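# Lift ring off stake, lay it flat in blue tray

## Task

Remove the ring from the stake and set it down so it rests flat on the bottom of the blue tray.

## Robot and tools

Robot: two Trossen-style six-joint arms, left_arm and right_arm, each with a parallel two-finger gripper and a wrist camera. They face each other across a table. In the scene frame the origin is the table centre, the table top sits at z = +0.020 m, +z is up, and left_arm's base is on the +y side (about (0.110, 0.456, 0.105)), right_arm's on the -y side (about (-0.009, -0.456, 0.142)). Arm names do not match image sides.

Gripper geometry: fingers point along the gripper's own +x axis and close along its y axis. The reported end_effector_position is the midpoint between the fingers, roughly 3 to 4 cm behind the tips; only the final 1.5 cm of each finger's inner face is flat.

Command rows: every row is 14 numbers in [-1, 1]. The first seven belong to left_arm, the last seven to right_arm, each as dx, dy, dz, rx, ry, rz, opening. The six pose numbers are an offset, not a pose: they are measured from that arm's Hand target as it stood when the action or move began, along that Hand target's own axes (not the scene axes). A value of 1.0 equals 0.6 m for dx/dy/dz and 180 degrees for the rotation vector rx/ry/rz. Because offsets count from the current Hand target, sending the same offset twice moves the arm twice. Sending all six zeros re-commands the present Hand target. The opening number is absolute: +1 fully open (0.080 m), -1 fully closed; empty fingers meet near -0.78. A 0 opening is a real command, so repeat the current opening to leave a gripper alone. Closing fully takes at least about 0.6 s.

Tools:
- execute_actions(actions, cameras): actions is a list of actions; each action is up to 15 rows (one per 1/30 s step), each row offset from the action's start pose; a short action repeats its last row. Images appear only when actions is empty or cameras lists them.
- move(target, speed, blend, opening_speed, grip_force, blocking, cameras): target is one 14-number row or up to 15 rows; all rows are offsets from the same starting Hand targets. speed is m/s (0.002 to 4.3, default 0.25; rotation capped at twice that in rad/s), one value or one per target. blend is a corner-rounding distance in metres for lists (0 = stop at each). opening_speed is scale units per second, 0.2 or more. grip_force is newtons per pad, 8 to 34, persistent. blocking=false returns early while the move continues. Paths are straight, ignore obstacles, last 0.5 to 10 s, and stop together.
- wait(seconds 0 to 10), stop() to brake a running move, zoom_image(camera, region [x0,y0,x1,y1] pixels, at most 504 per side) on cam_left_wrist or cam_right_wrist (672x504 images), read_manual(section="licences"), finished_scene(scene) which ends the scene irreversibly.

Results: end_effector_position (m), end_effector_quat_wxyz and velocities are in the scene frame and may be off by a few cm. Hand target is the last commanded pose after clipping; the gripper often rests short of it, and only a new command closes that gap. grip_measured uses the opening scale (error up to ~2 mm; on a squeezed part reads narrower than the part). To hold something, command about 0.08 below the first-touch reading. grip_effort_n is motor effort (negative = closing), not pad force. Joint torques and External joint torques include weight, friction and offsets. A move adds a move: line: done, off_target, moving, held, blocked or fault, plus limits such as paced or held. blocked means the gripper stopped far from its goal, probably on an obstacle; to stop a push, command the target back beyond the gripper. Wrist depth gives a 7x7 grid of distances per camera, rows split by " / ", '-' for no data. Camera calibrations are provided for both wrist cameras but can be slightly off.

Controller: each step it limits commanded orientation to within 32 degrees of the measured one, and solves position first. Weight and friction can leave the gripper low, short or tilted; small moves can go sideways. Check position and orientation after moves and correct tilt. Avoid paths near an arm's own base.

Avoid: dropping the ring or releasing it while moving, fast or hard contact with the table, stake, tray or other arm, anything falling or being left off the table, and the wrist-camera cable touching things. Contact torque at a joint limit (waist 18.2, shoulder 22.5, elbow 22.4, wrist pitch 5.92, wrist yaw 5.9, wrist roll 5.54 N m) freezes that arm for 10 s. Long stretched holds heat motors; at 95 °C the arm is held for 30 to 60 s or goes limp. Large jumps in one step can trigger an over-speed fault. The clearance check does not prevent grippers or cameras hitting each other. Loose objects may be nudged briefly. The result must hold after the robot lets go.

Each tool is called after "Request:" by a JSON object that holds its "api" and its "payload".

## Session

Request:
{"api": "execute_actions", "payload": {"actions": []}}

Scene clock: 0.00 s.
left_arm: end_effector_position=(-0.1709, +0.4349, +0.4126) grip_measured=+1.000 grip_effort_n=n/a end_effector_quat_wxyz=(+0.240, +0.310, +0.318, -0.863) | right_arm: end_effector_position=(+0.0513, -0.0550, +0.2044) grip_measured=+1.000 grip_effort_n=n/a end_effector_quat_wxyz=(+0.834, -0.152, +0.378, +0.373)
Joint positions: left_arm=[-1.635 1.126 1.369 -1.036 -0.265 -0.845 0.08] | right_arm=[0.025 1.768 0.977 -0.187 0.459 0.626 0.08]
Joint velocities: within noise
Joint torques (N m): no reading
External joint torques (N m): no reading
Heat: left arm: hottest wrist yaw 33 °C (+0.0 °C/min); right arm: hottest wrist pitch 31 °C (+0.0 °C/min).
Wrist depth (mm): cam_left_wrist=[487 1577 1707 1774 1555 1368 1135 / 462 507 1566 1861 1682 1402 1360 / 436 477 1555 1657 1816 2226 2083 / 412 448 490 424 1733 1941 2415 / 392 426 450 515 1545 93 2083 / - 93 411 472 1465 87 - / - 78 412 453 1446 - -] | cam_right_wrist=[341 340 340 340 342 331 1541 / 315 315 315 315 316 315 308 / 293 291 294 291 294 295 295 / 272 273 272 - 260 273 274 / 257 258 - - 246 253 259 / - 81 229 237 - - 75 / - - - - 221 223 78]
Hand target: left_arm -0.1708, +0.4348, +0.4130; -0.240, -0.309, -0.318, +0.864 | right_arm +0.0514, -0.0538, +0.2070; +0.834, -0.148, +0.377, +0.374
Tool commands: left_gripper/opening=+1.0 right_gripper/opening=+1.0
camera_calibration:
cam_left_wrist: T_world_to_cam=[[-0.553277, 0.713656, 0.429626, -0.579216], [0.585449, 0.700039, -0.408895, -0.00117086], [-0.592566, 0.0252922, -0.805125, 0.29918], [0, 0, 0, 1]] pos_world=[-0.142498, 0.406614, 0.489245]
cam_right_wrist: T_world_to_cam=[[0.732378, -0.679924, -0.0364146, -0.0555104], [-0.63891, -0.667742, -0.381987, 0.107442], [0.235407, 0.303024, -0.92345, 0.269843], [0, 0, 0, 1]] pos_world=[0.0457777, -0.0477682, 0.288207]

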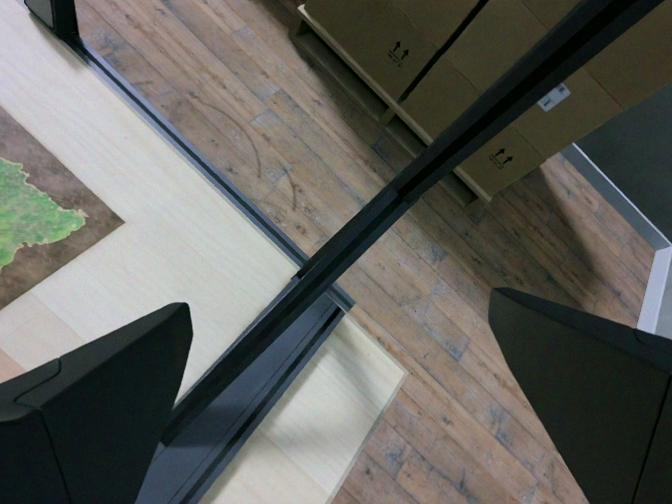

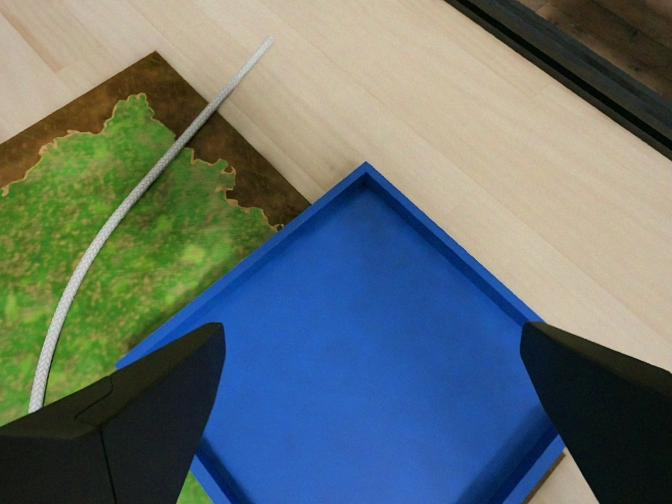

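Request:
{"api": "move", "payload": {"target": [0,0,0,0,0,0,1,-0.208,0.242,-0.0485,-0.282,0.12,0.159,1], "cameras": ["cam_right_wrist"]}}

Request:
{"api": "zoom_image", "payload": {"camera": "cam_right_wrist", "region": [200, 80, 520, 380]}}

Scene clock: 75.67 s.
left_arm: end_effector_position=(-0.1709, +0.4349, +0.4126) grip_measured=+1.000 grip_effort_n=-2.1 end_effector_quat_wxyz=(+0.240, +0.310, +0.318, -0.863) | right_arm: end_effector_position=(-0.1227, -0.0380, +0.2831) grip_measured=+1.000 grip_effort_n=1.6 end_effector_quat_wxyz=(+0.499, -0.458, +0.352, +0.646)
Joint positions: left_arm=[-1.635 1.126 1.369 -1.036 -0.265 -0.845 0.08] | right_arm=[0.276 1.91 1.647 -0.968 0.004 0.008 0.08]
Joint torques (N m): left_arm=[0.07 -2.8 5.83 1.46 -0.19 0.04] | right_arm=[0 -9.92 6.93 0.51 -0.33 -0.25]
External joint torques (N m): left_arm=[0.1 -0.02 -0.35 0.06 -0.04 0.01] | right_arm=[0.1 -1.41 0.86 -0.36 -0.33 -0.25]
Heat: left arm: hottest wrist pitch 36 °C (+3.0 °C/min); right arm: hottest shoulder 35 °C (+4.0 °C/min).
Wrist depth (mm): cam_left_wrist=[485 1534 1774 1733 1494 1297 1118 / 463 508 1633 1802 1682 1351 1208 / 432 475 1566 1669 311 2162 2735 / 416 448 493 1455 1788 2083 2341 / 395 426 450 515 1588 93 2045 / - 87 371 480 1514 87 - / - 362 412 456 1410 - -] | cam_right_wrist=[320 318 315 317 318 317 319 / 319 320 319 320 320 319 319 / 322 321 322 324 321 321 323 / 323 325 322 324 324 323 322 / 325 325 326 329 328 - - / - 81 328 325 327 98 75 / - - 330 331 333 337 78]
Hand target: left_arm -0.1708, +0.4348, +0.4130; -0.240, -0.309, -0.318, +0.864 | right_arm -0.1250, -0.0349, +0.2849; +0.496, -0.456, +0.350, +0.651
Off the commanded pose: left_arm 0.000 m, 0 deg | right_arm 0.004 m, 1 deg.
move: done
camera_calibration:
cam_right_wrist: T_world_to_cam=[[0.968968, 0.247167, -0.0031443, 0.141162], [0.247167, -0.968973, -0.000252572, 0.0269047], [-0.00310917, -0.000532434, -0.999995, 0.35911], [0, 0, 0, 1]] pos_world=[-0.142315, -0.00862946, 0.359559]
Images, in order (width x height): cam_right_wrist 672x504.

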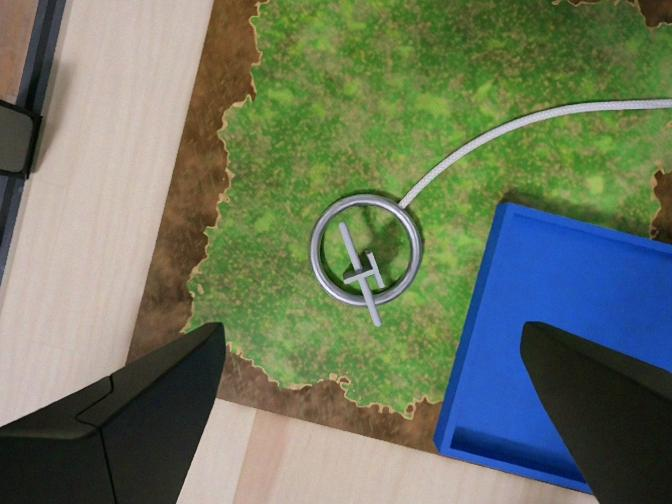

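Scaled by 1.575 from the camera's 672x504 image, which has a finer 960x720 frame.

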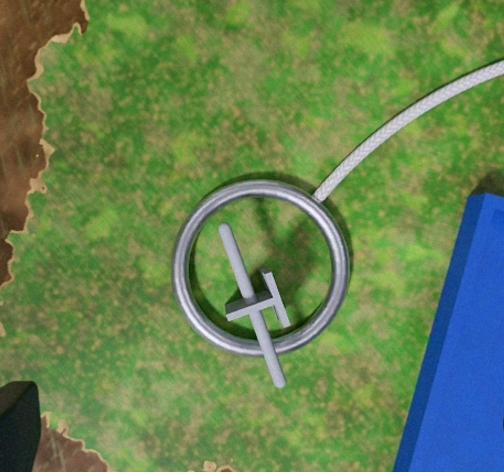

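Request:
{"api": "move", "payload": {"target": [0,0,0,0,0,0,1,0.2585,-0.089,-0.021,-0.104,0.108,0.017,0], "cameras": ["cam_right_wrist"]}}

Scene clock: 100.77 s.
left_arm: end_effector_position=(-0.1709, +0.4349, +0.4126) grip_measured=+1.000 grip_effort_n=-2.1 end_effector_quat_wxyz=(+0.240, +0.310, +0.318, -0.863) | right_arm: end_effector_position=(-0.0856, +0.0158, +0.1355) grip_measured=+0.004 grip_effort_n=-17.4 end_effector_quat_wxyz=(+0.332, -0.622, +0.334, +0.626)
Joint positions: left_arm=[-1.635 1.126 1.369 -1.036 -0.265 -0.845 0.08] | right_arm=[0.168 2.493 2.046 -1.123 -0.006 -0.432 0.035]
Joint torques (N m): left_arm=[0.05 -2.8 5.82 1.47 -0.19 0.04] | right_arm=[-0.11 -13.05 5.97 -0.03 0.1 -0.28]
External joint torques (N m): left_arm=[0.05 0.01 -0.37 0.07 -0.04 0.02] | right_arm=[-0.1 -1.83 0.6 -0.35 0.13 -0.28]
Heat: left arm: hottest wrist pitch 37 °C (+2.0 °C/min); right arm: hottest elbow 35 °C (+2.0 °C/min).
Wrist depth (mm): cam_left_wrist=[483 1534 1720 1788 1484 1343 1158 / 467 1465 1599 1846 1746 1446 1290 / 439 469 1545 1682 1861 2045 2009 / 412 444 491 423 1831 2064 2341 / 393 427 450 507 1566 93 1974 / - 87 443 481 1437 87 - / - 82 420 453 1410 - -] | cam_right_wrist=[144 143 142 141 140 140 139 / 152 151 150 150 148 146 146 / 162 162 157 157 158 158 156 / 174 169 167 169 169 166 167 / 186 185 144 178 178 167 174 / 200 194 70 196 190 81 183 / - - - 210 - 75 -]
Hand target: left_arm -0.1708, +0.4348, +0.4130; -0.240, -0.309, -0.318, +0.864 | right_arm -0.0848, +0.0182, +0.1345; -0.332, +0.624, -0.330, -0.626
Off the commanded pose: left_arm 0.000 m, 0 deg | right_arm 0.003 m, 0 deg.
move: done
camera_calibration:
cam_right_wrist: T_world_to_cam=[[0.835589, 0.549318, -0.00639096, 0.0756939], [0.520489, -0.787908, 0.329077, 0.0456692], [0.175732, -0.278299, -0.944282, 0.223788], [0, 0, 0, 1]] pos_world=[-0.126346, 0.0566832, 0.196774]
Images, in order (width x height): cam_right_wrist 672x504.

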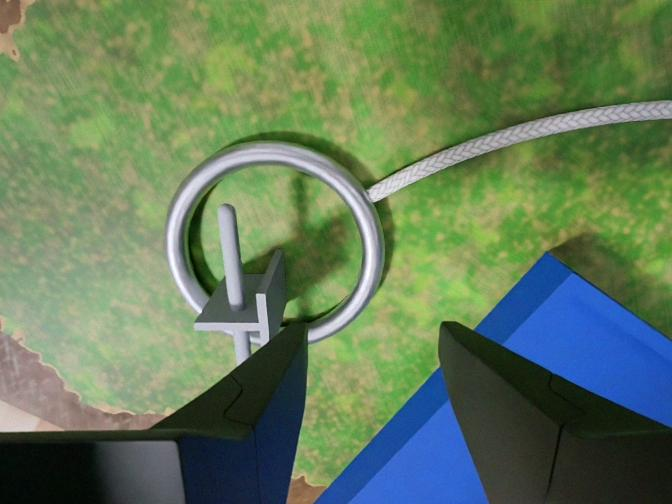

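Request:
{"api": "move", "payload": {"target": [0,0,0,0,0,0,1,0.090,-0.007,0.005,0,0,0,0], "speed": 0.12, "cameras": ["cam_right_wrist"]}}

Scene clock: 113.47 s.
left_arm: end_effector_position=(-0.1709, +0.4349, +0.4126) grip_measured=+1.000 grip_effort_n=-2.1 end_effector_quat_wxyz=(+0.240, +0.310, +0.318, -0.863) | right_arm: end_effector_position=(-0.0854, +0.0250, +0.0846) grip_measured=+0.004 grip_effort_n=-17.0 end_effector_quat_wxyz=(+0.335, -0.620, +0.330, +0.629)
Joint positions: left_arm=[-1.635 1.126 1.369 -1.036 -0.265 -0.845 0.08] | right_arm=[0.165 2.59 2.022 -0.99 -0.006 -0.438 0.035]
Joint torques (N m): left_arm=[0.07 -2.8 5.79 1.47 -0.19 0.04] | right_arm=[-0.25 -13.66 3.95 0.17 0.1 -0.27]
External joint torques (N m): left_arm=[0.1 -0.05 -0.39 0.06 -0.04 0.01] | right_arm=[-0.15 -2.06 -1.32 -0.17 0.12 -0.27]
Heat: left arm: hottest wrist pitch 37 °C (+1.0 °C/min); right arm: hottest shoulder 37 °C (+2.0 °C/min).
Wrist depth (mm): cam_left_wrist=[482 1622 1774 1774 1504 1297 181 / 465 508 1610 1816 1733 1376 1290 / 433 473 1534 1610 310 2183 2341 / 414 443 486 1494 1746 1974 2142 / 392 424 449 498 1588 93 1992 / - 93 397 479 1474 87 - / - 77 414 456 1410 - -] | cam_right_wrist=[98 97 97 97 96 96 95 / 103 103 102 102 102 101 101 / 109 109 106 107 107 105 104 / 115 115 116 110 115 114 114 / 122 119 122 122 121 121 121 / 135 96 70 127 130 83 110 / - - - 143 142 75 -]
Hand target: left_arm -0.1708, +0.4348, +0.4130; -0.240, -0.309, -0.318, +0.864 | right_arm -0.0831, +0.0234, +0.0805; -0.332, +0.624, -0.330, -0.626
Off the commanded pose: left_arm 0.000 m, 0 deg | right_arm 0.005 m, 1 deg.
move: done
camera_calibration:
cam_right_wrist: T_world_to_cam=[[0.834551, 0.550928, -0.00145986, 0.0695792], [0.522541, -0.790705, 0.31896, 0.0705791], [0.17457, -0.266952, -0.947767, 0.178174], [0, 0, 0, 1]] pos_world=[-0.126052, 0.0650381, 0.146457]
Images, in order (width x height): cam_right_wrist 672x504.

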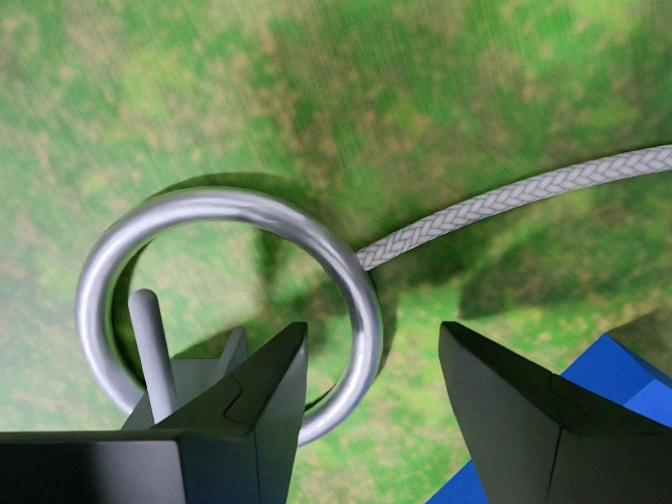

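Request:
{"api": "move", "payload": {"target": [[0,0,0,0,0,0,1,0.019,0,0,0,0,0,0],[0,0,0,0,0,0,1,0.015,0,0,0,0,0,-0.95]], "speed": 0.06, "opening_speed": 1.2, "cameras": ["cam_right_wrist"]}}

Scene clock: 119.80 s.
left_arm: end_effector_position=(-0.1709, +0.4349, +0.4126) grip_measured=+1.000 grip_effort_n=-1.6 end_effector_quat_wxyz=(+0.240, +0.310, +0.318, -0.863) | right_arm: end_effector_position=(-0.0851, +0.0255, +0.0754) grip_measured=-0.648 grip_effort_n=-83.5 end_effector_quat_wxyz=(+0.335, -0.620, +0.329, +0.629)
Joint positions: left_arm=[-1.635 1.126 1.369 -1.036 -0.265 -0.845 0.08] | right_arm=[0.165 2.607 2.015 -0.965 -0.005 -0.439 0.006]
Joint torques (N m): left_arm=[0.05 -2.8 5.86 1.47 -0.19 0.04] | right_arm=[-0.26 -13.78 3.74 0.09 0.06 -0.22]
External joint torques (N m): left_arm=[0.05 0.03 -0.34 0.08 -0.03 0.02] | right_arm=[-0.17 -2.28 -1.44 -0.24 0.08 -0.22]
Heat: left arm: hottest wrist pitch 37 °C (+1.0 °C/min); right arm: hottest shoulder 37 °C (+2.0 °C/min).
Wrist depth (mm): cam_left_wrist=[480 1577 1760 1720 1474 1368 180 / 459 1474 1577 1746 1846 1393 1760 / 437 474 1484 1622 1746 2045 2415 / 410 448 491 516 1760 1992 2415 / 393 427 448 527 1622 93 2064 / - 87 - 481 1534 87 - / - 363 414 457 1446 - -] | cam_right_wrist=[- 90 89 89 88 88 88 / - 95 95 94 92 93 93 / 101 99 98 98 100 97 96 / - 107 106 102 105 105 104 / - 113 115 110 111 112 112 / 123 104 119 109 81 118 109 / - - - 131 77 - -]
Hand target: left_arm -0.1708, +0.4348, +0.4130; -0.240, -0.309, -0.318, +0.864 | right_arm -0.0831, +0.0233, +0.0714; -0.332, +0.624, -0.330, -0.626
Off the commanded pose: left_arm 0.000 m, 0 deg | right_arm 0.005 m, 1 deg.
move: done
camera_calibration:
cam_right_wrist: T_world_to_cam=[[0.834135, 0.55156, 0.0000710651, 0.0688947], [0.522836, -0.790737, 0.318398, 0.0739758], [0.175672, -0.26555, -0.947957, 0.169643], [0, 0, 0, 1]] pos_world=[-0.125946, 0.0655446, 0.137256]
Images, in order (width x height): cam_right_wrist 672x504.

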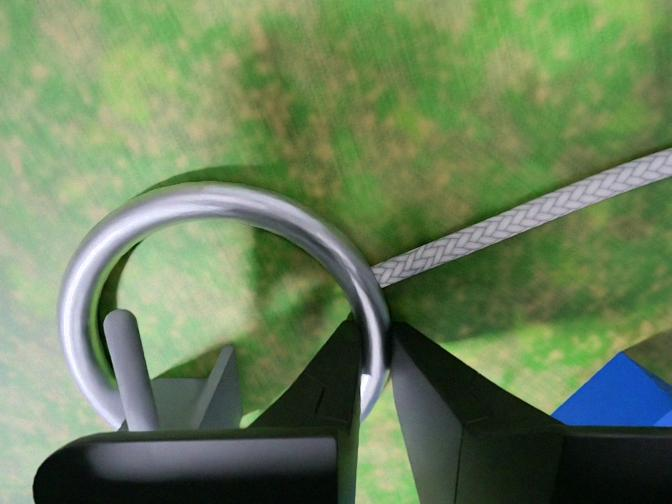

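Request:
{"api": "move", "payload": {"target": [[0,0,0,0,0,0,1,-0.0067,0.002,0.0167,0,0,0,-0.95],[0,0,0,0,0,0,1,-0.0205,0.002,0,0,-0.097,0,-0.95],[0,0,0,0,0,0,1,-0.0358,0.002,-0.0178,0,-0.194,0,-0.95]], "speed": 0.06, "blend": 0.004, "cameras": ["cam_right_wrist"]}}

Request:
{"api": "zoom_image", "payload": {"camera": "cam_right_wrist", "region": [0, 100, 420, 440]}}

Scene clock: 141.17 s.
left_arm: end_effector_position=(-0.1709, +0.4349, +0.4126) grip_measured=+1.000 grip_effort_n=-2.1 end_effector_quat_wxyz=(+0.240, +0.310, +0.318, -0.863) | right_arm: end_effector_position=(-0.0770, +0.0126, +0.0863) grip_measured=-0.648 grip_effort_n=-83.5 end_effector_quat_wxyz=(+0.415, -0.414, +0.220, +0.780)
Joint positions: left_arm=[-1.635 1.126 1.369 -1.036 -0.265 -0.845 0.08] | right_arm=[0.061 2.261 1.226 -0.01 -0.294 -0.464 0.006]
Joint torques (N m): left_arm=[0.06 -2.79 5.81 1.47 -0.19 0.04] | right_arm=[-0.13 -14 3.18 1.13 -0.61 0.07]
External joint torques (N m): left_arm=[0.08 0.04 -0.44 0.05 -0.04 0.02] | right_arm=[-0.12 -4.47 -1.65 0.02 -0.43 0.06]
Heat: left arm: hottest wrist pitch 37 °C (+0.0 °C/min); right arm: hottest shoulder 40 °C (+6.1 °C/min).
Wrist depth (mm): cam_left_wrist=[481 1524 1707 1733 1555 1343 1118 / 465 1446 1622 1788 1682 1410 1305 / 435 475 1494 1694 1720 2142 2441 / 412 446 491 420 1760 2064 2270 / 393 425 452 511 1566 93 2027 / - 93 353 478 1494 86 - / - 77 417 454 1437 - -] | cam_right_wrist=[158 157 157 156 155 155 154 / 151 150 150 149 149 148 147 / 145 145 144 143 143 142 141 / - 137 138 104 136 135 136 / - 133 133 107 132 131 130 / - 112 98 108 81 127 111 / - - - 123 77 - -]
Hand target: left_arm -0.1708, +0.4348, +0.4130; -0.240, -0.309, -0.318, +0.864 | right_arm -0.0780, +0.0138, +0.0930; +0.416, -0.407, +0.215, +0.784
Off the commanded pose: left_arm 0.000 m, 0 deg | right_arm 0.007 m, 1 deg.
move: done; blend cut to 0 m at target 1
camera_calibration:
cam_right_wrist: T_world_to_cam=[[0.832203, 0.554445, -0.00541062, 0.0695534], [0.53518, -0.805761, -0.253635, 0.106494], [-0.144987, 0.20818, -0.967285, 0.146053], [0, 0, 0, 1]] pos_world=[-0.0937003, 0.0168399, 0.168662]
Images, in order (width x height): cam_right_wrist 672x504.

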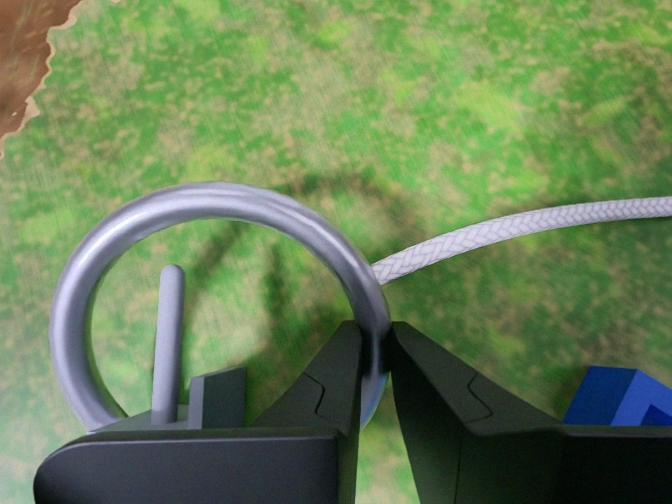

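Scaled by 1.200 from the camera's 672x504 image, which has a finer 960x720 frame.

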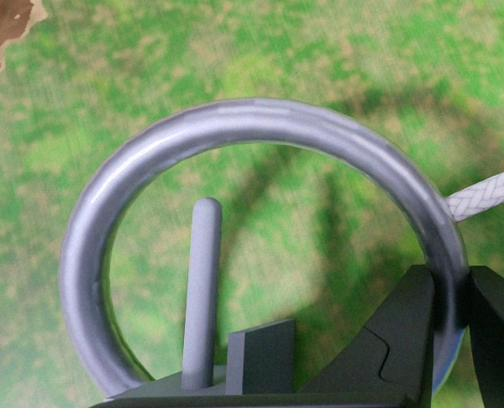

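Request:
{"api": "move", "payload": {"target": [0,0,0,0,0,0,1,-0.024,0,-0.0197,0,0,0,-0.95], "speed": 0.05, "cameras": ["cam_right_wrist"]}}

Scene clock: 147.17 s.
left_arm: end_effector_position=(-0.1709, +0.4349, +0.4126) grip_measured=+1.000 grip_effort_n=-1.6 end_effector_quat_wxyz=(+0.240, +0.310, +0.318, -0.863) | right_arm: end_effector_position=(-0.0673, -0.0032, +0.0884) grip_measured=-0.648 grip_effort_n=-83.5 end_effector_quat_wxyz=(+0.415, -0.414, +0.224, +0.778)
Joint positions: left_arm=[-1.635 1.126 1.369 -1.036 -0.265 -0.845 0.08] | right_arm=[0.038 2.213 1.152 0.004 -0.304 -0.478 0.006]
Joint torques (N m): left_arm=[0.08 -2.81 5.84 1.46 -0.19 0.03] | right_arm=[-0.3 -14.31 3.11 1.02 -0.68 -0.23]
External joint torques (N m): left_arm=[0.08 0.15 -0.46 0.05 -0.03 0.01] | right_arm=[-0.37 -5.28 -1.53 -0.05 -0.49 -0.23]
Heat: left arm: hottest wrist pitch 37 °C (+0.0 °C/min); right arm: hottest shoulder 42 °C (+8.1 °C/min).
Wrist depth (mm): cam_left_wrist=[486 1545 1760 1720 1437 1328 1097 / 465 1465 1599 1802 1694 1336 1290 / 437 474 1514 1720 312 2162 2293 / 415 448 490 423 1733 2009 2226 / 393 427 452 507 1599 93 2102 / - 87 406 475 1588 86 - / - 78 417 458 1446 - -] | cam_right_wrist=[162 161 159 158 158 157 155 / 155 154 153 152 151 150 149 / 148 149 147 146 145 144 144 / - 109 140 104 137 138 138 / - 137 134 107 134 133 117 / - 117 117 108 81 129 122 / - - - 125 77 - -]
Hand target: left_arm -0.1708, +0.4348, +0.4130; -0.240, -0.309, -0.318, +0.864 | right_arm -0.0680, -0.0011, +0.0978; +0.416, -0.407, +0.215, +0.784
Off the commanded pose: left_arm 0.000 m, 0 deg | right_arm 0.010 m, 1 deg.
move: off_target (right_arm)
camera_calibration:
cam_right_wrist: T_world_to_cam=[[0.835425, 0.549479, -0.0117935, 0.0710343], [0.529858, -0.810922, -0.248305, 0.0882964], [-0.146002, 0.201192, -0.96861, 0.152894], [0, 0, 0, 1]] pos_world=[-0.0838055, 0.00180876, 0.170857]
Images, in order (width x height): cam_right_wrist 672x504.

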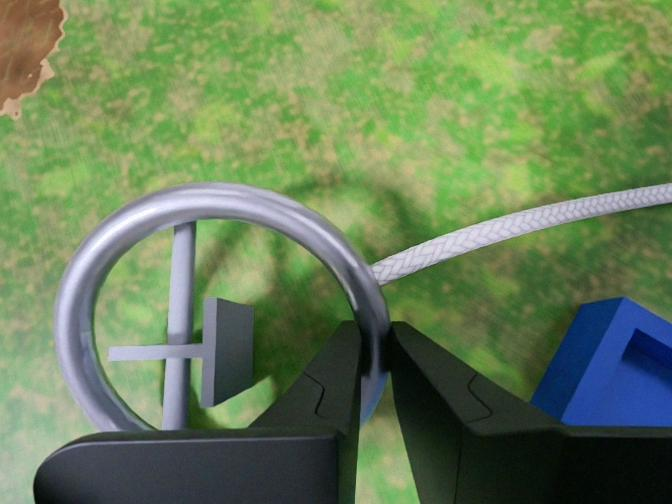

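Request:
{"api": "move", "payload": {"target": [[0,0,0,0,0,0,1,-0.0077,0,-0.0109,0,0,0,-0.95],[0,0,0,0,0,0,1,0.001,0,-0.0165,0,0,0,-0.95],[0,0,0,0,0,0,1,0.001,0,-0.0165,0,0,0,-0.1]], "speed": 0.05, "opening_speed": 0.5, "cameras": ["cam_right_wrist"]}}

Scene clock: 160.17 s.
left_arm: end_effector_position=(-0.1709, +0.4349, +0.4126) grip_measured=+1.000 grip_effort_n=-2.1 end_effector_quat_wxyz=(+0.240, +0.310, +0.318, -0.863) | right_arm: end_effector_position=(-0.0635, -0.0065, +0.0906) grip_measured=-0.105 grip_effort_n=19.3 end_effector_quat_wxyz=(+0.418, -0.409, +0.217, +0.782)
Joint positions: left_arm=[-1.635 1.126 1.369 -1.036 -0.265 -0.845 0.08] | right_arm=[0.027 2.195 1.118 0.038 -0.313 -0.488 0.03]
Joint torques (N m): left_arm=[0.06 -2.81 5.84 1.47 -0.19 0.04] | right_arm=[-0.29 -11.88 3.13 0.9 -0.57 -0.22]
External joint torques (N m): left_arm=[0.06 0.13 -0.44 0.05 -0.03 0.01] | right_arm=[-0.31 -2.96 -1.48 -0.19 -0.37 -0.22]
Heat: left arm: hottest wrist pitch 38 °C (+1.0 °C/min); right arm: hottest shoulder 42 °C (+8.1 °C/min).
Wrist depth (mm): cam_left_wrist=[487 1545 1720 1669 1524 1376 1108 / 463 506 1577 1816 1707 1384 1283 / 436 479 1545 1669 1788 1974 2064 / 410 447 490 524 1720 2009 2341 / 393 427 447 523 1588 93 2083 / - 87 420 479 1534 87 - / - 78 417 455 1393 - -] | cam_right_wrist=[167 166 166 165 165 163 163 / 159 159 158 157 157 156 155 / 152 151 152 150 150 149 148 / 146 108 144 142 141 143 142 / - 111 125 137 138 136 118 / 111 117 70 124 132 81 126 / - - - 126 126 - -]
Hand target: left_arm -0.1708, +0.4348, +0.4130; -0.240, -0.309, -0.318, +0.864 | right_arm -0.0636, -0.0074, +0.0918; +0.416, -0.407, +0.215, +0.784
Off the commanded pose: left_arm 0.000 m, 0 deg | right_arm 0.001 m, 0 deg.
move: done
camera_calibration:
cam_right_wrist: T_world_to_cam=[[0.834414, 0.551128, -0.00326832, 0.0688503], [0.530509, -0.804776, -0.266265, 0.0858295], [-0.149376, 0.220441, -0.963894, 0.155723], [0, 0, 0, 1]] pos_world=[-0.0797216, -0.00319969, 0.173179]
Images, in order (width x height): cam_right_wrist 672x504.

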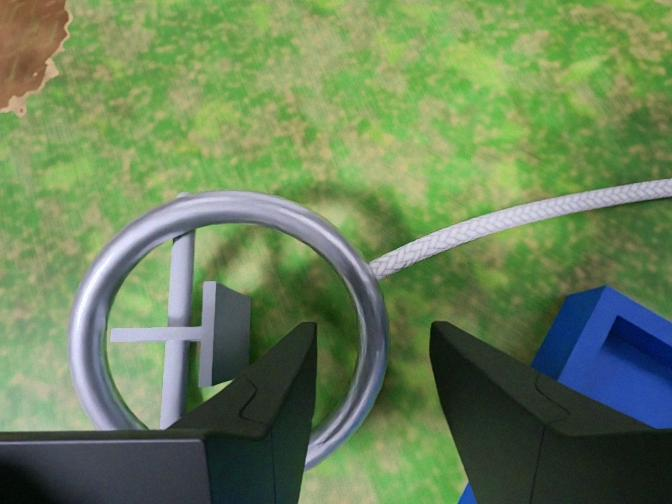

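Request:
{"api": "move", "payload": {"target": [[0,0,0,0,0,0,1,-0.13,0,0,0,0,0,-0.1],[0,0,0,0,0,0,1,-0.056,0.056,0.146,0.481,0.1535,-0.152,-0.1]], "speed": [0.12,0.25], "blend": 0.02, "cameras": ["cam_right_wrist"]}}

Scene clock: 179.30 s.
left_arm: end_effector_position=(-0.1709, +0.4349, +0.4126) grip_measured=+1.000 grip_effort_n=-2.1 end_effector_quat_wxyz=(+0.240, +0.310, +0.318, -0.863) | right_arm: end_effector_position=(-0.1185, +0.0151, +0.1710) grip_measured=-0.104 grip_effort_n=19.3 end_effector_quat_wxyz=(+0.677, -0.213, +0.673, +0.211)
Joint positions: left_arm=[-1.635 1.126 1.369 -1.036 -0.265 -0.845 0.08] | right_arm=[0.24 2.501 2.205 -1.276 0.006 1.192 0.03]
Joint torques (N m): left_arm=[0.07 -2.81 5.82 1.47 -0.19 0.03] | right_arm=[0.14 -12.98 6.17 -0.07 -0.23 0.28]
External joint torques (N m): left_arm=[0.07 0.02 -0.39 0.07 -0.04 0.01] | right_arm=[0.24 -1.69 0.74 -0.37 -0.29 0.28]
Heat: left arm: hottest wrist pitch 38 °C (+1.0 °C/min); right arm: hottest shoulder 42 °C (+5.1 °C/min).
Wrist depth (mm): cam_left_wrist=[490 1577 1774 1694 1514 1360 1097 / 466 1455 1555 1788 1720 1384 1297 / 439 475 1514 1657 1831 1957 2045 / 414 447 493 1514 1733 2009 2270 / 394 422 448 521 1610 93 2064 / - 87 432 477 1465 86 - / - 78 417 452 1410 - -] | cam_right_wrist=[167 169 171 172 177 173 176 / 177 179 180 182 186 188 184 / 188 189 191 193 194 199 204 / 198 200 203 203 205 213 217 / 211 213 214 216 184 227 232 / 225 224 68 236 232 81 249 / - - - 254 256 - -]
Hand target: left_arm -0.1708, +0.4348, +0.4130; -0.240, -0.309, -0.318, +0.864 | right_arm -0.1209, +0.0168, +0.1696; +0.675, -0.210, +0.675, +0.210
Off the commanded pose: left_arm 0.000 m, 0 deg | right_arm 0.003 m, 0 deg.
move: done
camera_calibration:
cam_right_wrist: T_world_to_cam=[[0.564423, -0.825483, 0.00222031, 0.0909386], [-0.780156, -0.532548, 0.328251, -0.107277], [-0.269783, -0.187005, -0.944588, 0.208829], [0, 0, 0, 1]] pos_world=[-0.0786824, 0.0569899, 0.23227]
Images, in order (width x height): cam_right_wrist 672x504.

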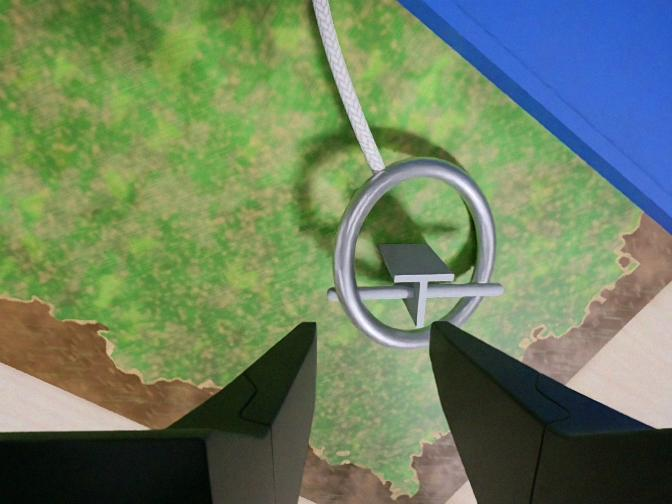

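Request:
{"api": "move", "payload": {"target": [0,0,0,0,0,0,1,0.066,0.0117,0.011,0,0,0,-0.1], "speed": 0.12, "cameras": ["cam_right_wrist"]}}

Scene clock: 189.07 s.
left_arm: end_effector_position=(-0.1709, +0.4349, +0.4126) grip_measured=+1.000 grip_effort_n=-2.1 end_effector_quat_wxyz=(+0.240, +0.310, +0.318, -0.863) | right_arm: end_effector_position=(-0.1197, +0.0267, +0.1336) grip_measured=-0.104 grip_effort_n=19.3 end_effector_quat_wxyz=(+0.677, -0.209, +0.673, +0.213)
Joint positions: left_arm=[-1.635 1.126 1.369 -1.036 -0.265 -0.845 0.08] | right_arm=[0.237 2.581 2.205 -1.188 0.006 1.192 0.03]
Joint torques (N m): left_arm=[0.06 -2.79 5.84 1.48 -0.2 0.04] | right_arm=[-0.31 -13.75 4.67 0.15 -0.22 0]
External joint torques (N m): left_arm=[0.07 0.04 -0.4 0.06 -0.04 0.02] | right_arm=[-0.3 -2.18 -0.72 -0.15 -0.27 0]
Heat: left arm: hottest wrist pitch 38 °C (+1.0 °C/min); right arm: hottest shoulder 43 °C (+6.1 °C/min).
Wrist depth (mm): cam_left_wrist=[481 1555 1682 1746 1524 1328 177 / 464 513 1588 1846 1669 1455 - / 437 470 1514 1669 1788 2204 2122 / 413 444 486 523 1746 2045 2341 / 395 429 450 506 1588 93 2027 / - 87 - 478 1484 87 - / - 78 419 461 1402 - -] | cam_right_wrist=[136 137 138 140 141 136 140 / - 144 145 147 148 152 145 / 151 152 155 156 155 159 162 / 160 162 163 165 167 170 174 / 170 173 174 174 154 167 185 / 182 181 68 191 142 81 198 / - - - 204 207 - -]
Hand target: left_arm -0.1708, +0.4348, +0.4130; -0.240, -0.309, -0.318, +0.864 | right_arm -0.1193, +0.0265, +0.1300; +0.675, -0.210, +0.675, +0.210
Off the commanded pose: left_arm 0.000 m, 0 deg | right_arm 0.004 m, 0 deg.
move: done
camera_calibration:
cam_right_wrist: T_world_to_cam=[[0.561932, -0.827169, -0.00487677, 0.102004], [-0.781192, -0.532618, 0.325664, -0.0895483], [-0.271976, -0.179191, -0.945473, 0.174948], [0, 0, 0, 1]] pos_world=[-0.0796919, 0.0680284, 0.195069]
Images, in order (width x height): cam_right_wrist 672x504.

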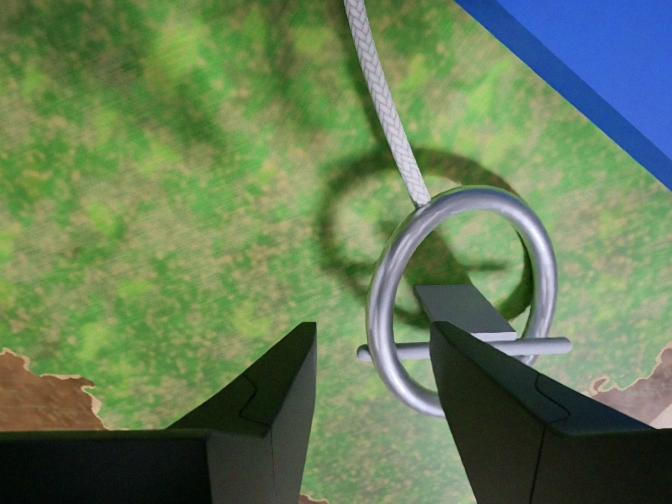

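Request:
{"api": "move", "payload": {"target": [[0,0,0,0,0,0,1,0.01,-0.002,0.007,0,0,0,-0.1],[0,0,0,0,0,0,1,0.036,-0.002,0.007,0,0,0,-0.1]], "speed": 0.06, "blend": 0.003, "cameras": ["cam_right_wrist"]}}

Scene clock: 194.77 s.
left_arm: end_effector_position=(-0.1709, +0.4349, +0.4126) grip_measured=+1.000 grip_effort_n=-2.1 end_effector_quat_wxyz=(+0.240, +0.310, +0.318, -0.863) | right_arm: end_effector_position=(-0.1155, +0.0303, +0.1142) grip_measured=-0.104 grip_effort_n=19.3 end_effector_quat_wxyz=(+0.678, -0.204, +0.673, +0.213)
Joint positions: left_arm=[-1.635 1.126 1.369 -1.036 -0.265 -0.845 0.08] | right_arm=[0.227 2.605 2.172 -1.124 0.005 1.189 0.03]
Joint torques (N m): left_arm=[0.08 -2.79 5.83 1.47 -0.19 0.04] | right_arm=[-0.18 -13.78 3.82 0.17 -0.21 -0.24]
External joint torques (N m): left_arm=[0.07 0.12 -0.43 0.07 -0.03 0.01] | right_arm=[-0.15 -2.17 -1.51 -0.14 -0.26 -0.24]
Heat: left arm: hottest wrist pitch 38 °C (+1.0 °C/min); right arm: hottest shoulder 45 °C (+8.0 °C/min).
Wrist depth (mm): cam_left_wrist=[484 1534 1720 1733 1577 1312 1118 / 464 1465 1588 1774 1720 1368 1283 / 437 480 1504 1682 1802 2122 - / 417 447 489 420 1694 2009 2270 / 391 426 450 524 1534 93 2064 / - 93 412 480 1474 86 - / - 82 416 454 1428 - -] | cam_right_wrist=[119 120 121 123 124 119 119 / 126 126 128 129 130 132 133 / 133 134 136 137 137 139 142 / 141 142 144 146 144 145 150 / 150 151 152 152 117 155 161 / 160 159 70 166 120 81 171 / - - - 179 180 - -]
Hand target: left_arm -0.1708, +0.4348, +0.4130; -0.240, -0.309, -0.318, +0.864 | right_arm -0.1152, +0.0278, +0.1084; +0.675, -0.210, +0.675, +0.210
Off the commanded pose: left_arm 0.000 m, 0 deg | right_arm 0.006 m, 1 deg.
move: done
camera_calibration:
cam_right_wrist: T_world_to_cam=[[0.555565, -0.831386, -0.0120676, 0.102771], [-0.784597, -0.528993, 0.323379, -0.0783078], [-0.275236, -0.17019, -0.946193, 0.157795], [0, 0, 0, 1]] pos_world=[-0.0751048, 0.0708729, 0.175868]
Images, in order (width x height): cam_right_wrist 672x504.

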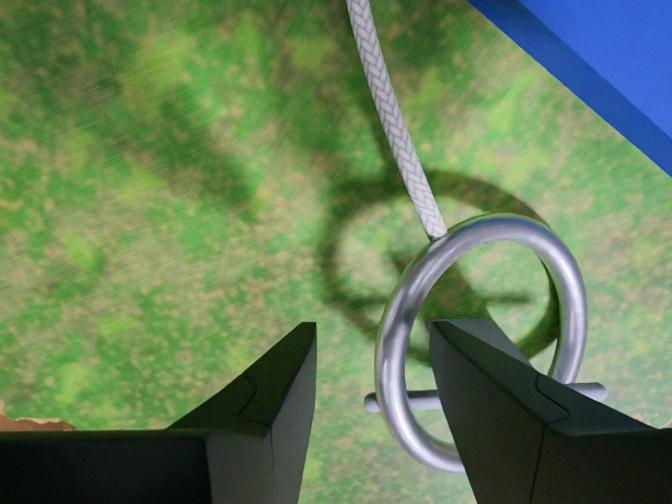

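Request:
{"api": "move", "payload": {"target": [[0,0,0,0,0,0,1,0.011,-0.006,0,0,0,0,-0.1],[0,0,0,0,0,0,1,0.011,-0.006,0,0,0,0,-0.95]], "speed": 0.06, "opening_speed": 0.8, "cameras": ["cam_right_wrist"]}}

Scene clock: 201.80 s.
left_arm: end_effector_position=(-0.1709, +0.4349, +0.4126) grip_measured=+1.000 grip_effort_n=-2.1 end_effector_quat_wxyz=(+0.240, +0.310, +0.318, -0.863) | right_arm: end_effector_position=(-0.1158, +0.0260, +0.1031) grip_measured=-0.640 grip_effort_n=-83.5 end_effector_quat_wxyz=(+0.675, -0.207, +0.676, +0.211)
Joint positions: left_arm=[-1.635 1.126 1.369 -1.036 -0.265 -0.845 0.08] | right_arm=[0.227 2.605 2.128 -1.088 -0.002 1.186 0.006]
Joint torques (N m): left_arm=[0.08 -2.81 5.83 1.47 -0.19 0.04] | right_arm=[-0.5 -14.83 3.66 0.13 0.04 -0.23]
External joint torques (N m): left_arm=[0.07 0.15 -0.49 0.05 -0.03 0.01] | right_arm=[-0.39 -3.07 -1.72 -0.18 -0.01 -0.23]
Heat: left arm: hottest wrist pitch 38 °C (+1.0 °C/min); right arm: hottest shoulder 45 °C (+5.0 °C/min).
Wrist depth (mm): cam_left_wrist=[482 1599 1760 1707 1504 1343 1097 / 460 1474 1645 1876 1669 1384 1320 / 437 476 1524 1599 1831 2045 2122 / 417 445 490 1484 1733 1974 2317 / 390 426 450 508 1657 93 1957 / - 87 414 479 1534 86 - / - 82 411 455 1410 - -] | cam_right_wrist=[109 110 111 112 114 114 108 / 115 115 117 118 120 121 121 / 122 123 124 126 126 127 130 / 130 131 132 134 116 136 138 / 138 139 141 109 141 146 148 / 148 150 147 107 83 123 159 / - - - - 77 - -]
Hand target: left_arm -0.1708, +0.4348, +0.4130; -0.240, -0.309, -0.318, +0.864 | right_arm -0.1132, +0.0248, +0.1019; +0.675, -0.210, +0.675, +0.210
Off the commanded pose: left_arm 0.000 m, 0 deg | right_arm 0.003 m, 0 deg.
move: done
camera_calibration:
cam_right_wrist: T_world_to_cam=[[0.55841, -0.829537, -0.00682205, 0.098892], [-0.781158, -0.528575, 0.332266, -0.0778149], [-0.279233, -0.180211, -0.943161, 0.146051], [0, 0, 0, 1]] pos_world=[-0.0752258, 0.0672236, 0.164279]
Images, in order (width x height): cam_right_wrist 672x504.

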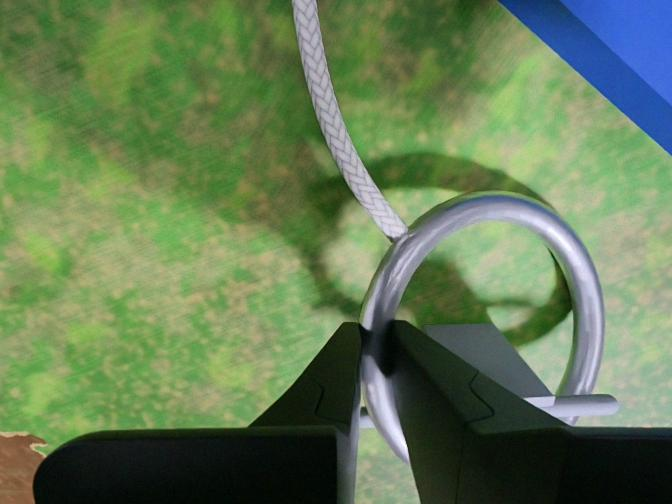

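Request:
{"api": "move", "payload": {"target": [[0,0,0,0,0,0,1,-0.033,0,0,0,0,0,-0.95],[0,0,0,0,0,0,1,-0.045,-0.128,0,0,0,0,-0.95],[0,0,0,0,0,0,1,-0.19,-0.14,0.0,0,0,0,-0.95]], "speed": [0.06,0.06,0.1], "blend": [0.003,0.005,0], "cameras": ["cam_right_wrist"]}}

Scene clock: 218.53 s.
left_arm: end_effector_position=(-0.1709, +0.4349, +0.4126) grip_measured=+1.000 grip_effort_n=-1.6 end_effector_quat_wxyz=(+0.240, +0.310, +0.318, -0.863) | right_arm: end_effector_position=(-0.0664, -0.0489, +0.2050) grip_measured=-0.640 grip_effort_n=-83.5 end_effector_quat_wxyz=(+0.673, -0.219, +0.678, +0.198)
Joint positions: left_arm=[-1.635 1.126 1.369 -1.036 -0.265 -0.845 0.08] | right_arm=[0.149 2.168 1.766 -1.199 -0.002 1.109 0.006]
Joint torques (N m): left_arm=[0.07 -2.8 5.81 1.47 -0.19 0.03] | right_arm=[-0.33 -14.32 6.2 -0.15 0.05 -0.23]
External joint torques (N m): left_arm=[0.07 0.07 -0.43 0.07 -0.04 0.01] | right_arm=[-0.37 -4.88 0.89 -0.39 0.01 -0.23]
Heat: left arm: hottest wrist pitch 38 °C (+0.0 °C/min); right arm: hottest shoulder 46 °C (+4.0 °C/min).
Wrist depth (mm): cam_left_wrist=[476 1555 1733 1802 1514 1343 182 / 465 1455 1622 1892 1682 1393 1368 / 437 473 1504 1669 1760 2027 2415 / 414 448 493 515 1733 1957 2365 / 393 428 453 516 1577 93 2009 / - 87 426 476 1455 86 - / - 78 420 454 1384 - -] | cam_right_wrist=[197 199 182 200 203 208 209 / 207 211 215 217 219 219 231 / 219 223 228 230 225 221 247 / 234 238 237 245 251 256 262 / 251 255 259 107 266 274 282 / 268 272 - 107 83 287 308 / - - - - 76 - -]
Hand target: left_arm -0.1708, +0.4348, +0.4130; -0.240, -0.309, -0.318, +0.864 | right_arm -0.0656, -0.0444, +0.2157; +0.675, -0.210, +0.675, +0.210
Off the commanded pose: left_arm 0.000 m, 0 deg | right_arm 0.012 m, 2 deg.
move: off_target (right_arm)
camera_calibration:
cam_right_wrist: T_world_to_cam=[[0.557134, -0.830034, 0.0253771, 0.00325167], [-0.78362, -0.515375, 0.346883, -0.115066], [-0.274846, -0.213146, -0.937565, 0.240048], [0, 0, 0, 1]] pos_world=[-0.0260036, -0.00543791, 0.264892]
Images, in order (width x height): cam_right_wrist 672x504.

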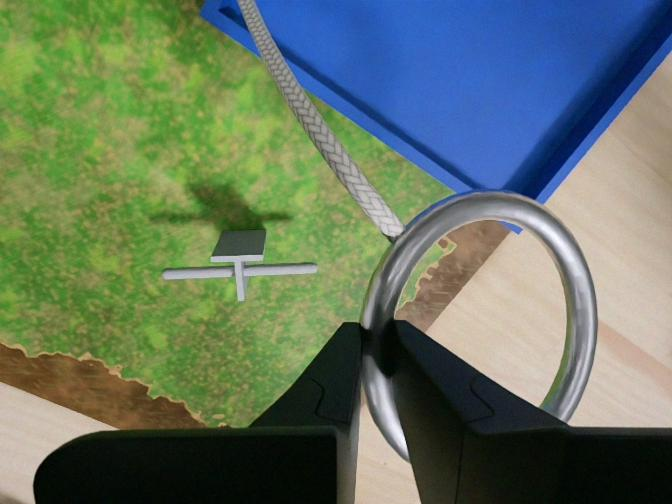

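Request:
{"api": "move", "payload": {"target": [[0,0,0,0,0,0,1,0.0,-0.056,0.189,0,0,0,-0.95],[0,0,0,0,0,0,1,0.115,-0.056,0.189,0,0,0,-0.95]], "speed": 0.13, "blend": 0.02, "cameras": ["cam_right_wrist"]}}

Scene clock: 230.63 s.
left_arm: end_effector_position=(-0.1709, +0.4349, +0.4126) grip_measured=+1.000 grip_effort_n=-2.1 end_effector_quat_wxyz=(+0.240, +0.310, +0.318, -0.863) | right_arm: end_effector_position=(+0.0470, -0.0068, +0.1477) grip_measured=-0.640 grip_effort_n=-83.5 end_effector_quat_wxyz=(+0.676, -0.206, +0.676, +0.209)
Joint positions: left_arm=[-1.635 1.126 1.369 -1.036 -0.265 -0.845 0.08] | right_arm=[-0.115 2.364 1.862 -1.067 -0.002 0.849 0.006]
Joint torques (N m): left_arm=[0.05 -2.79 5.84 1.47 -0.19 0.04] | right_arm=[-0.06 -13.37 3.99 0.13 0.03 -0.24]
External joint torques (N m): left_arm=[0.07 0.03 -0.36 0.08 -0.04 0.02] | right_arm=[-0.15 -2.82 -1.32 -0.2 0.01 -0.24]
Heat: left arm: hottest wrist pitch 38 °C (+0.0 °C/min); right arm: hottest shoulder 46 °C (+4.0 °C/min).
Wrist depth (mm): cam_left_wrist=[485 1534 1788 1774 1494 1336 1118 / 462 1474 1633 1720 1720 1384 1360 / 437 470 1494 1707 1774 2064 2911 / 411 446 490 520 1720 1974 2293 / 393 424 452 517 1599 93 2045 / - 87 417 475 1494 87 - / - 77 417 455 1402 - -] | cam_right_wrist=[149 150 151 147 148 150 149 / 158 160 156 155 158 159 - / 167 169 162 - 165 167 171 / 177 179 174 175 176 133 180 / 191 192 187 107 189 - 184 / 204 206 - 107 83 - 220 / - - - - 77 - -]
Hand target: left_arm -0.1708, +0.4348, +0.4130; -0.240, -0.309, -0.318, +0.864 | right_arm +0.0469, -0.0077, +0.1467; +0.675, -0.210, +0.675, +0.210
Off the commanded pose: left_arm 0.000 m, 0 deg | right_arm 0.001 m, 0 deg.
move: done
camera_calibration:
cam_right_wrist: T_world_to_cam=[[0.554306, -0.832299, -0.00482633, -0.0189974], [-0.784118, -0.524145, 0.332311, 0.0174905], [-0.279112, -0.180418, -0.943157, 0.227621], [0, 0, 0, 1]] pos_world=[0.0877768, 0.0344229, 0.208779]
Images, in order (width x height): cam_right_wrist 672x504.

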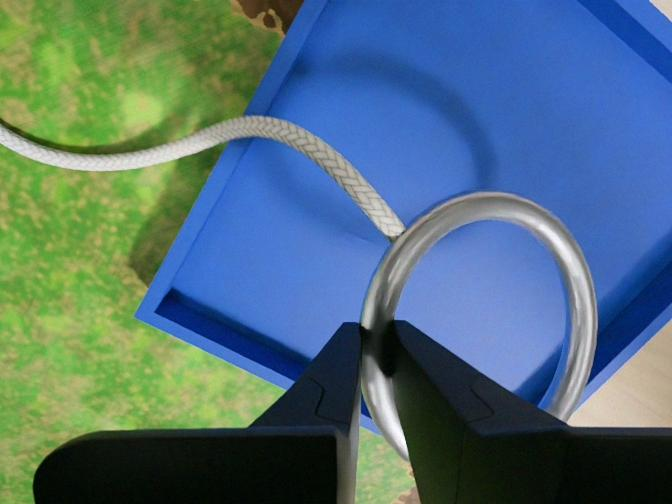

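Request:
{"api": "move", "payload": {"target": [[0,0,0,0,0,0,1,0.02,0.0123,0.0145,0,0,0,-0.75],[0,0,0,0,0,0,1,0.12,0.0123,0.0145,0,0,0,-0.75]], "speed": 0.035, "blend": 0.005, "grip_force": [34,10], "cameras": ["cam_right_wrist"]}}

Scene clock: 253.70 s.
left_arm: end_effector_position=(-0.1709, +0.4349, +0.4126) grip_measured=+1.000 grip_effort_n=-2.1 end_effector_quat_wxyz=(+0.240, +0.310, +0.318, -0.863) | right_arm: end_effector_position=(+0.0489, +0.0073, +0.0815) grip_measured=-0.600 grip_effort_n=-34.2 end_effector_quat_wxyz=(+0.677, -0.203, +0.674, +0.214)
Joint positions: left_arm=[-1.635 1.126 1.369 -1.036 -0.265 -0.845 0.08] | right_arm=[-0.116 2.507 1.848 -0.895 -0.002 0.845 0.008]
Joint torques (N m): left_arm=[0.06 -2.81 5.83 1.47 -0.19 0.03] | right_arm=[-0.33 -12.47 3.29 0.22 0.03 -0.24]
External joint torques (N m): left_arm=[0.06 0.03 -0.43 0.05 -0.04 0.01] | right_arm=[-0.33 -1.36 -1.86 -0.14 0 -0.24]
Heat: left arm: hottest wrist pitch 38 °C (+0.0 °C/min); right arm: hottest shoulder 47 °C (+2.0 °C/min).
Wrist depth (mm): cam_left_wrist=[484 1555 1720 1802 1504 1343 1113 / 463 508 1657 1861 1707 1343 1312 / 439 476 1545 1669 310 2122 1974 / 414 443 490 423 1707 2009 2204 / 395 424 448 524 1577 93 2064 / - 87 419 479 1474 87 - / - 82 416 458 1402 - -] | cam_right_wrist=[- 94 94 78 90 91 91 / 99 99 98 95 95 96 98 / - 103 86 98 100 100 100 / - 111 105 107 98 107 109 / 119 116 115 106 113 116 115 / 127 119 119 108 84 123 122 / - - - - 78 - -]
Hand target: left_arm -0.1708, +0.4348, +0.4130; -0.240, -0.309, -0.318, +0.864 | right_arm +0.0499, +0.0032, +0.0747; +0.675, -0.210, +0.675, +0.210
Off the commanded pose: left_arm 0.000 m, 0 deg | right_arm 0.008 m, 1 deg.
grip_force (N): 34, 10
move: done
camera_calibration:
cam_right_wrist: T_world_to_cam=[[0.556854, -0.830471, -0.0152444, -0.00796518], [-0.783087, -0.531023, 0.323712, 0.0490706], [-0.276929, -0.168322, -0.946033, 0.168362], [0, 0, 0, 1]] pos_world=[0.0894863, 0.0477819, 0.14327]
Images, in order (width x height): cam_right_wrist 672x504.

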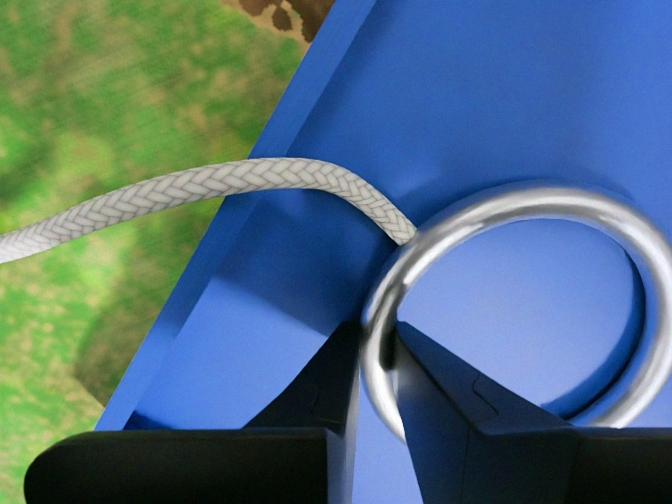

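Request:
{"api": "move", "payload": {"target": [[0,0,0,0,0,0,1,0.014,0,0,0,0,0,-0.75],[0,0,0,0,0,0,1,0.014,0,0,0,0,0,-0.2],[0,0,0,0,0,0,1,-0.15,0,0,0,0,0,-0.2]], "speed": [0.03,0.03,0.1], "opening_speed": 0.6, "cameras": ["cam_right_wrist"]}}

Scene clock: 261.80 s.
left_arm: end_effector_position=(-0.1709, +0.4349, +0.4126) grip_measured=+1.000 grip_effort_n=-1.6 end_effector_quat_wxyz=(+0.240, +0.310, +0.318, -0.863) | right_arm: end_effector_position=(+0.0498, -0.0012, +0.1554) grip_measured=-0.204 grip_effort_n=18.8 end_effector_quat_wxyz=(+0.672, -0.215, +0.680, +0.200)
Joint positions: left_arm=[-1.635 1.126 1.369 -1.036 -0.265 -0.845 0.08] | right_arm=[-0.12 2.409 1.975 -1.162 -0.002 0.845 0.026]
Joint torques (N m): left_arm=[0.07 -2.79 5.83 1.48 -0.19 0.04] | right_arm=[0.08 -15.5 5.92 -0.09 0.03 -0.21]
External joint torques (N m): left_arm=[0.08 0.02 -0.43 0.05 -0.04 0.02] | right_arm=[0 -4.68 0.58 -0.35 0 -0.21]
Heat: left arm: hottest wrist pitch 39 °C (+1.0 °C/min); right arm: hottest shoulder 47 °C (+2.0 °C/min).
Wrist depth (mm): cam_left_wrist=[489 1599 1733 1733 1514 1297 182 / 463 505 1599 1760 1816 1410 1384 / 438 477 1534 1694 1788 2142 2949 / 412 443 494 515 1720 1992 2248 / 393 428 450 526 1610 93 2083 / - 87 - 478 1474 87 - / - 77 419 457 1455 - -] | cam_right_wrist=[153 155 156 154 154 156 153 / 162 164 163 162 165 165 169 / 170 175 170 170 173 178 180 / 185 185 184 183 191 190 194 / 198 200 194 197 194 201 215 / 212 211 70 210 - - 235 / - - - 241 242 - -]
Hand target: left_arm -0.1708, +0.4348, +0.4130; -0.240, -0.309, -0.318, +0.864 | right_arm +0.0499, +0.0033, +0.1648; +0.675, -0.210, +0.675, +0.210
Off the commanded pose: left_arm 0.000 m, 0 deg | right_arm 0.010 m, 1 deg.
grip_force (N): 34, 10
move: off_target (right_arm); target 2's new opening was sent with right_arm's hand 0.014 m and 1 deg from that target
camera_calibration:
cam_right_wrist: T_world_to_cam=[[0.554017, -0.832339, 0.0166129, -0.0192099], [-0.78318, -0.514322, 0.349431, 0.0174082], [-0.2823, -0.206601, -0.936815, 0.235866], [0, 0, 0, 1]] pos_world=[0.0908613, 0.0416945, 0.215199]
Images, in order (width x height): cam_right_wrist 672x504.

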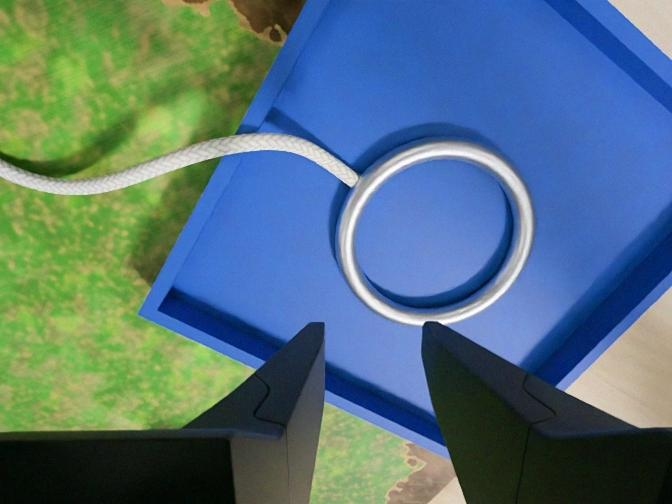

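Request:
{"api": "zoom_image", "payload": {"camera": "cam_right_wrist", "region": [300, 100, 570, 350]}}

Scaled by 1.867 from the camera's 672x504 image, which has a finer 960x720 frame.

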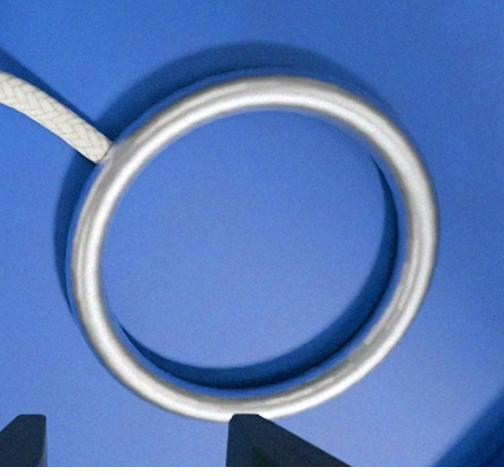

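Request:
{"api": "move", "payload": {"target": [0,0,0,0,0,0,1,0.03,-0.068,-0.263,0,-0.31,0,-0.2], "cameras": ["cam_right_wrist"]}}

Scene clock: 283.60 s.
left_arm: end_effector_position=(-0.1709, +0.4349, +0.4126) grip_measured=+1.000 grip_effort_n=-2.1 end_effector_quat_wxyz=(+0.240, +0.310, +0.318, -0.863) | right_arm: end_effector_position=(-0.0581, -0.1178, +0.1489) grip_measured=-0.204 grip_effort_n=18.8 end_effector_quat_wxyz=(+0.911, -0.086, +0.285, +0.286)
Joint positions: left_arm=[-1.635 1.126 1.369 -1.036 -0.265 -0.845 0.08] | right_arm=[0.522 1.984 0.915 -0.358 0.959 1.405 0.026]
Joint torques (N m): left_arm=[0.09 -2.82 5.84 1.47 -0.19 0.04] | right_arm=[0.16 -7.99 2.58 0.16 0.88 0.31]
External joint torques (N m): left_arm=[0.08 0.05 -0.35 0.09 -0.03 0.02] | right_arm=[0.15 -0.99 -1.44 -0.32 0.34 0.31]
Heat: left arm: hottest wrist pitch 39 °C (+1.0 °C/min); right arm: hottest shoulder 47 °C (+1.0 °C/min).
Wrist depth (mm): cam_left_wrist=[483 1545 1733 1746 1484 1336 1092 / 465 1437 1633 1720 1720 1384 1376 / 438 474 1555 1669 1816 2064 2027 / 410 446 490 1494 1788 2045 2270 / 394 427 445 506 1555 93 2045 / - 87 345 475 1465 87 - / - 77 415 455 1446 - -] | cam_right_wrist=[382 387 393 402 404 389 - / 319 323 329 324 342 347 344 / 273 271 263 - 291 281 301 / 242 238 238 230 - 257 261 / 216 217 219 215 218 228 231 / 195 201 70 191 - 81 211 / - - - 179 180 - -]
Hand target: left_arm -0.1708, +0.4348, +0.4130; -0.240, -0.309, -0.318, +0.864 | right_arm -0.0569, -0.1198, +0.1468; +0.913, -0.087, +0.281, +0.284
Off the commanded pose: left_arm 0.000 m, 0 deg | right_arm 0.003 m, 1 deg.
grip_force (N): 34, 10
move: done
camera_calibration:
cam_right_wrist: T_world_to_cam=[[0.567003, -0.823572, -0.0154071, -0.0497146], [-0.672155, -0.451784, -0.586599, 0.0283199], [0.476146, 0.342959, -0.809731, 0.265073], [0, 0, 0, 1]] pos_world=[-0.0789899, -0.119058, 0.230485]
Images, in order (width x height): cam_right_wrist 672x504.

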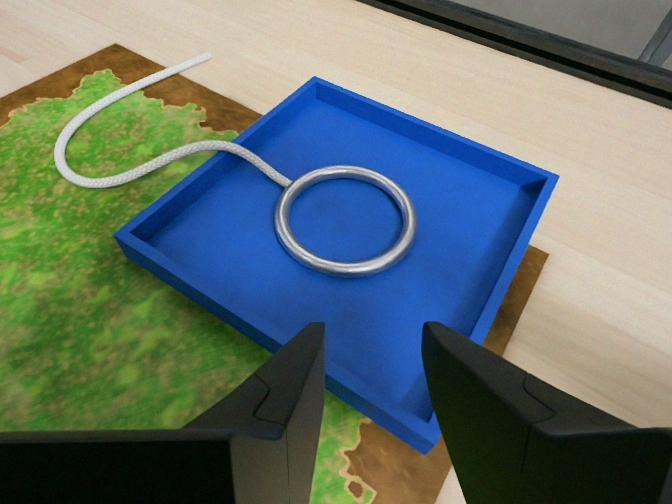

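Looks flat.

Request:
{"api": "finished_scene", "payload": {"scene": 2}}

The scene is finished: the task was done.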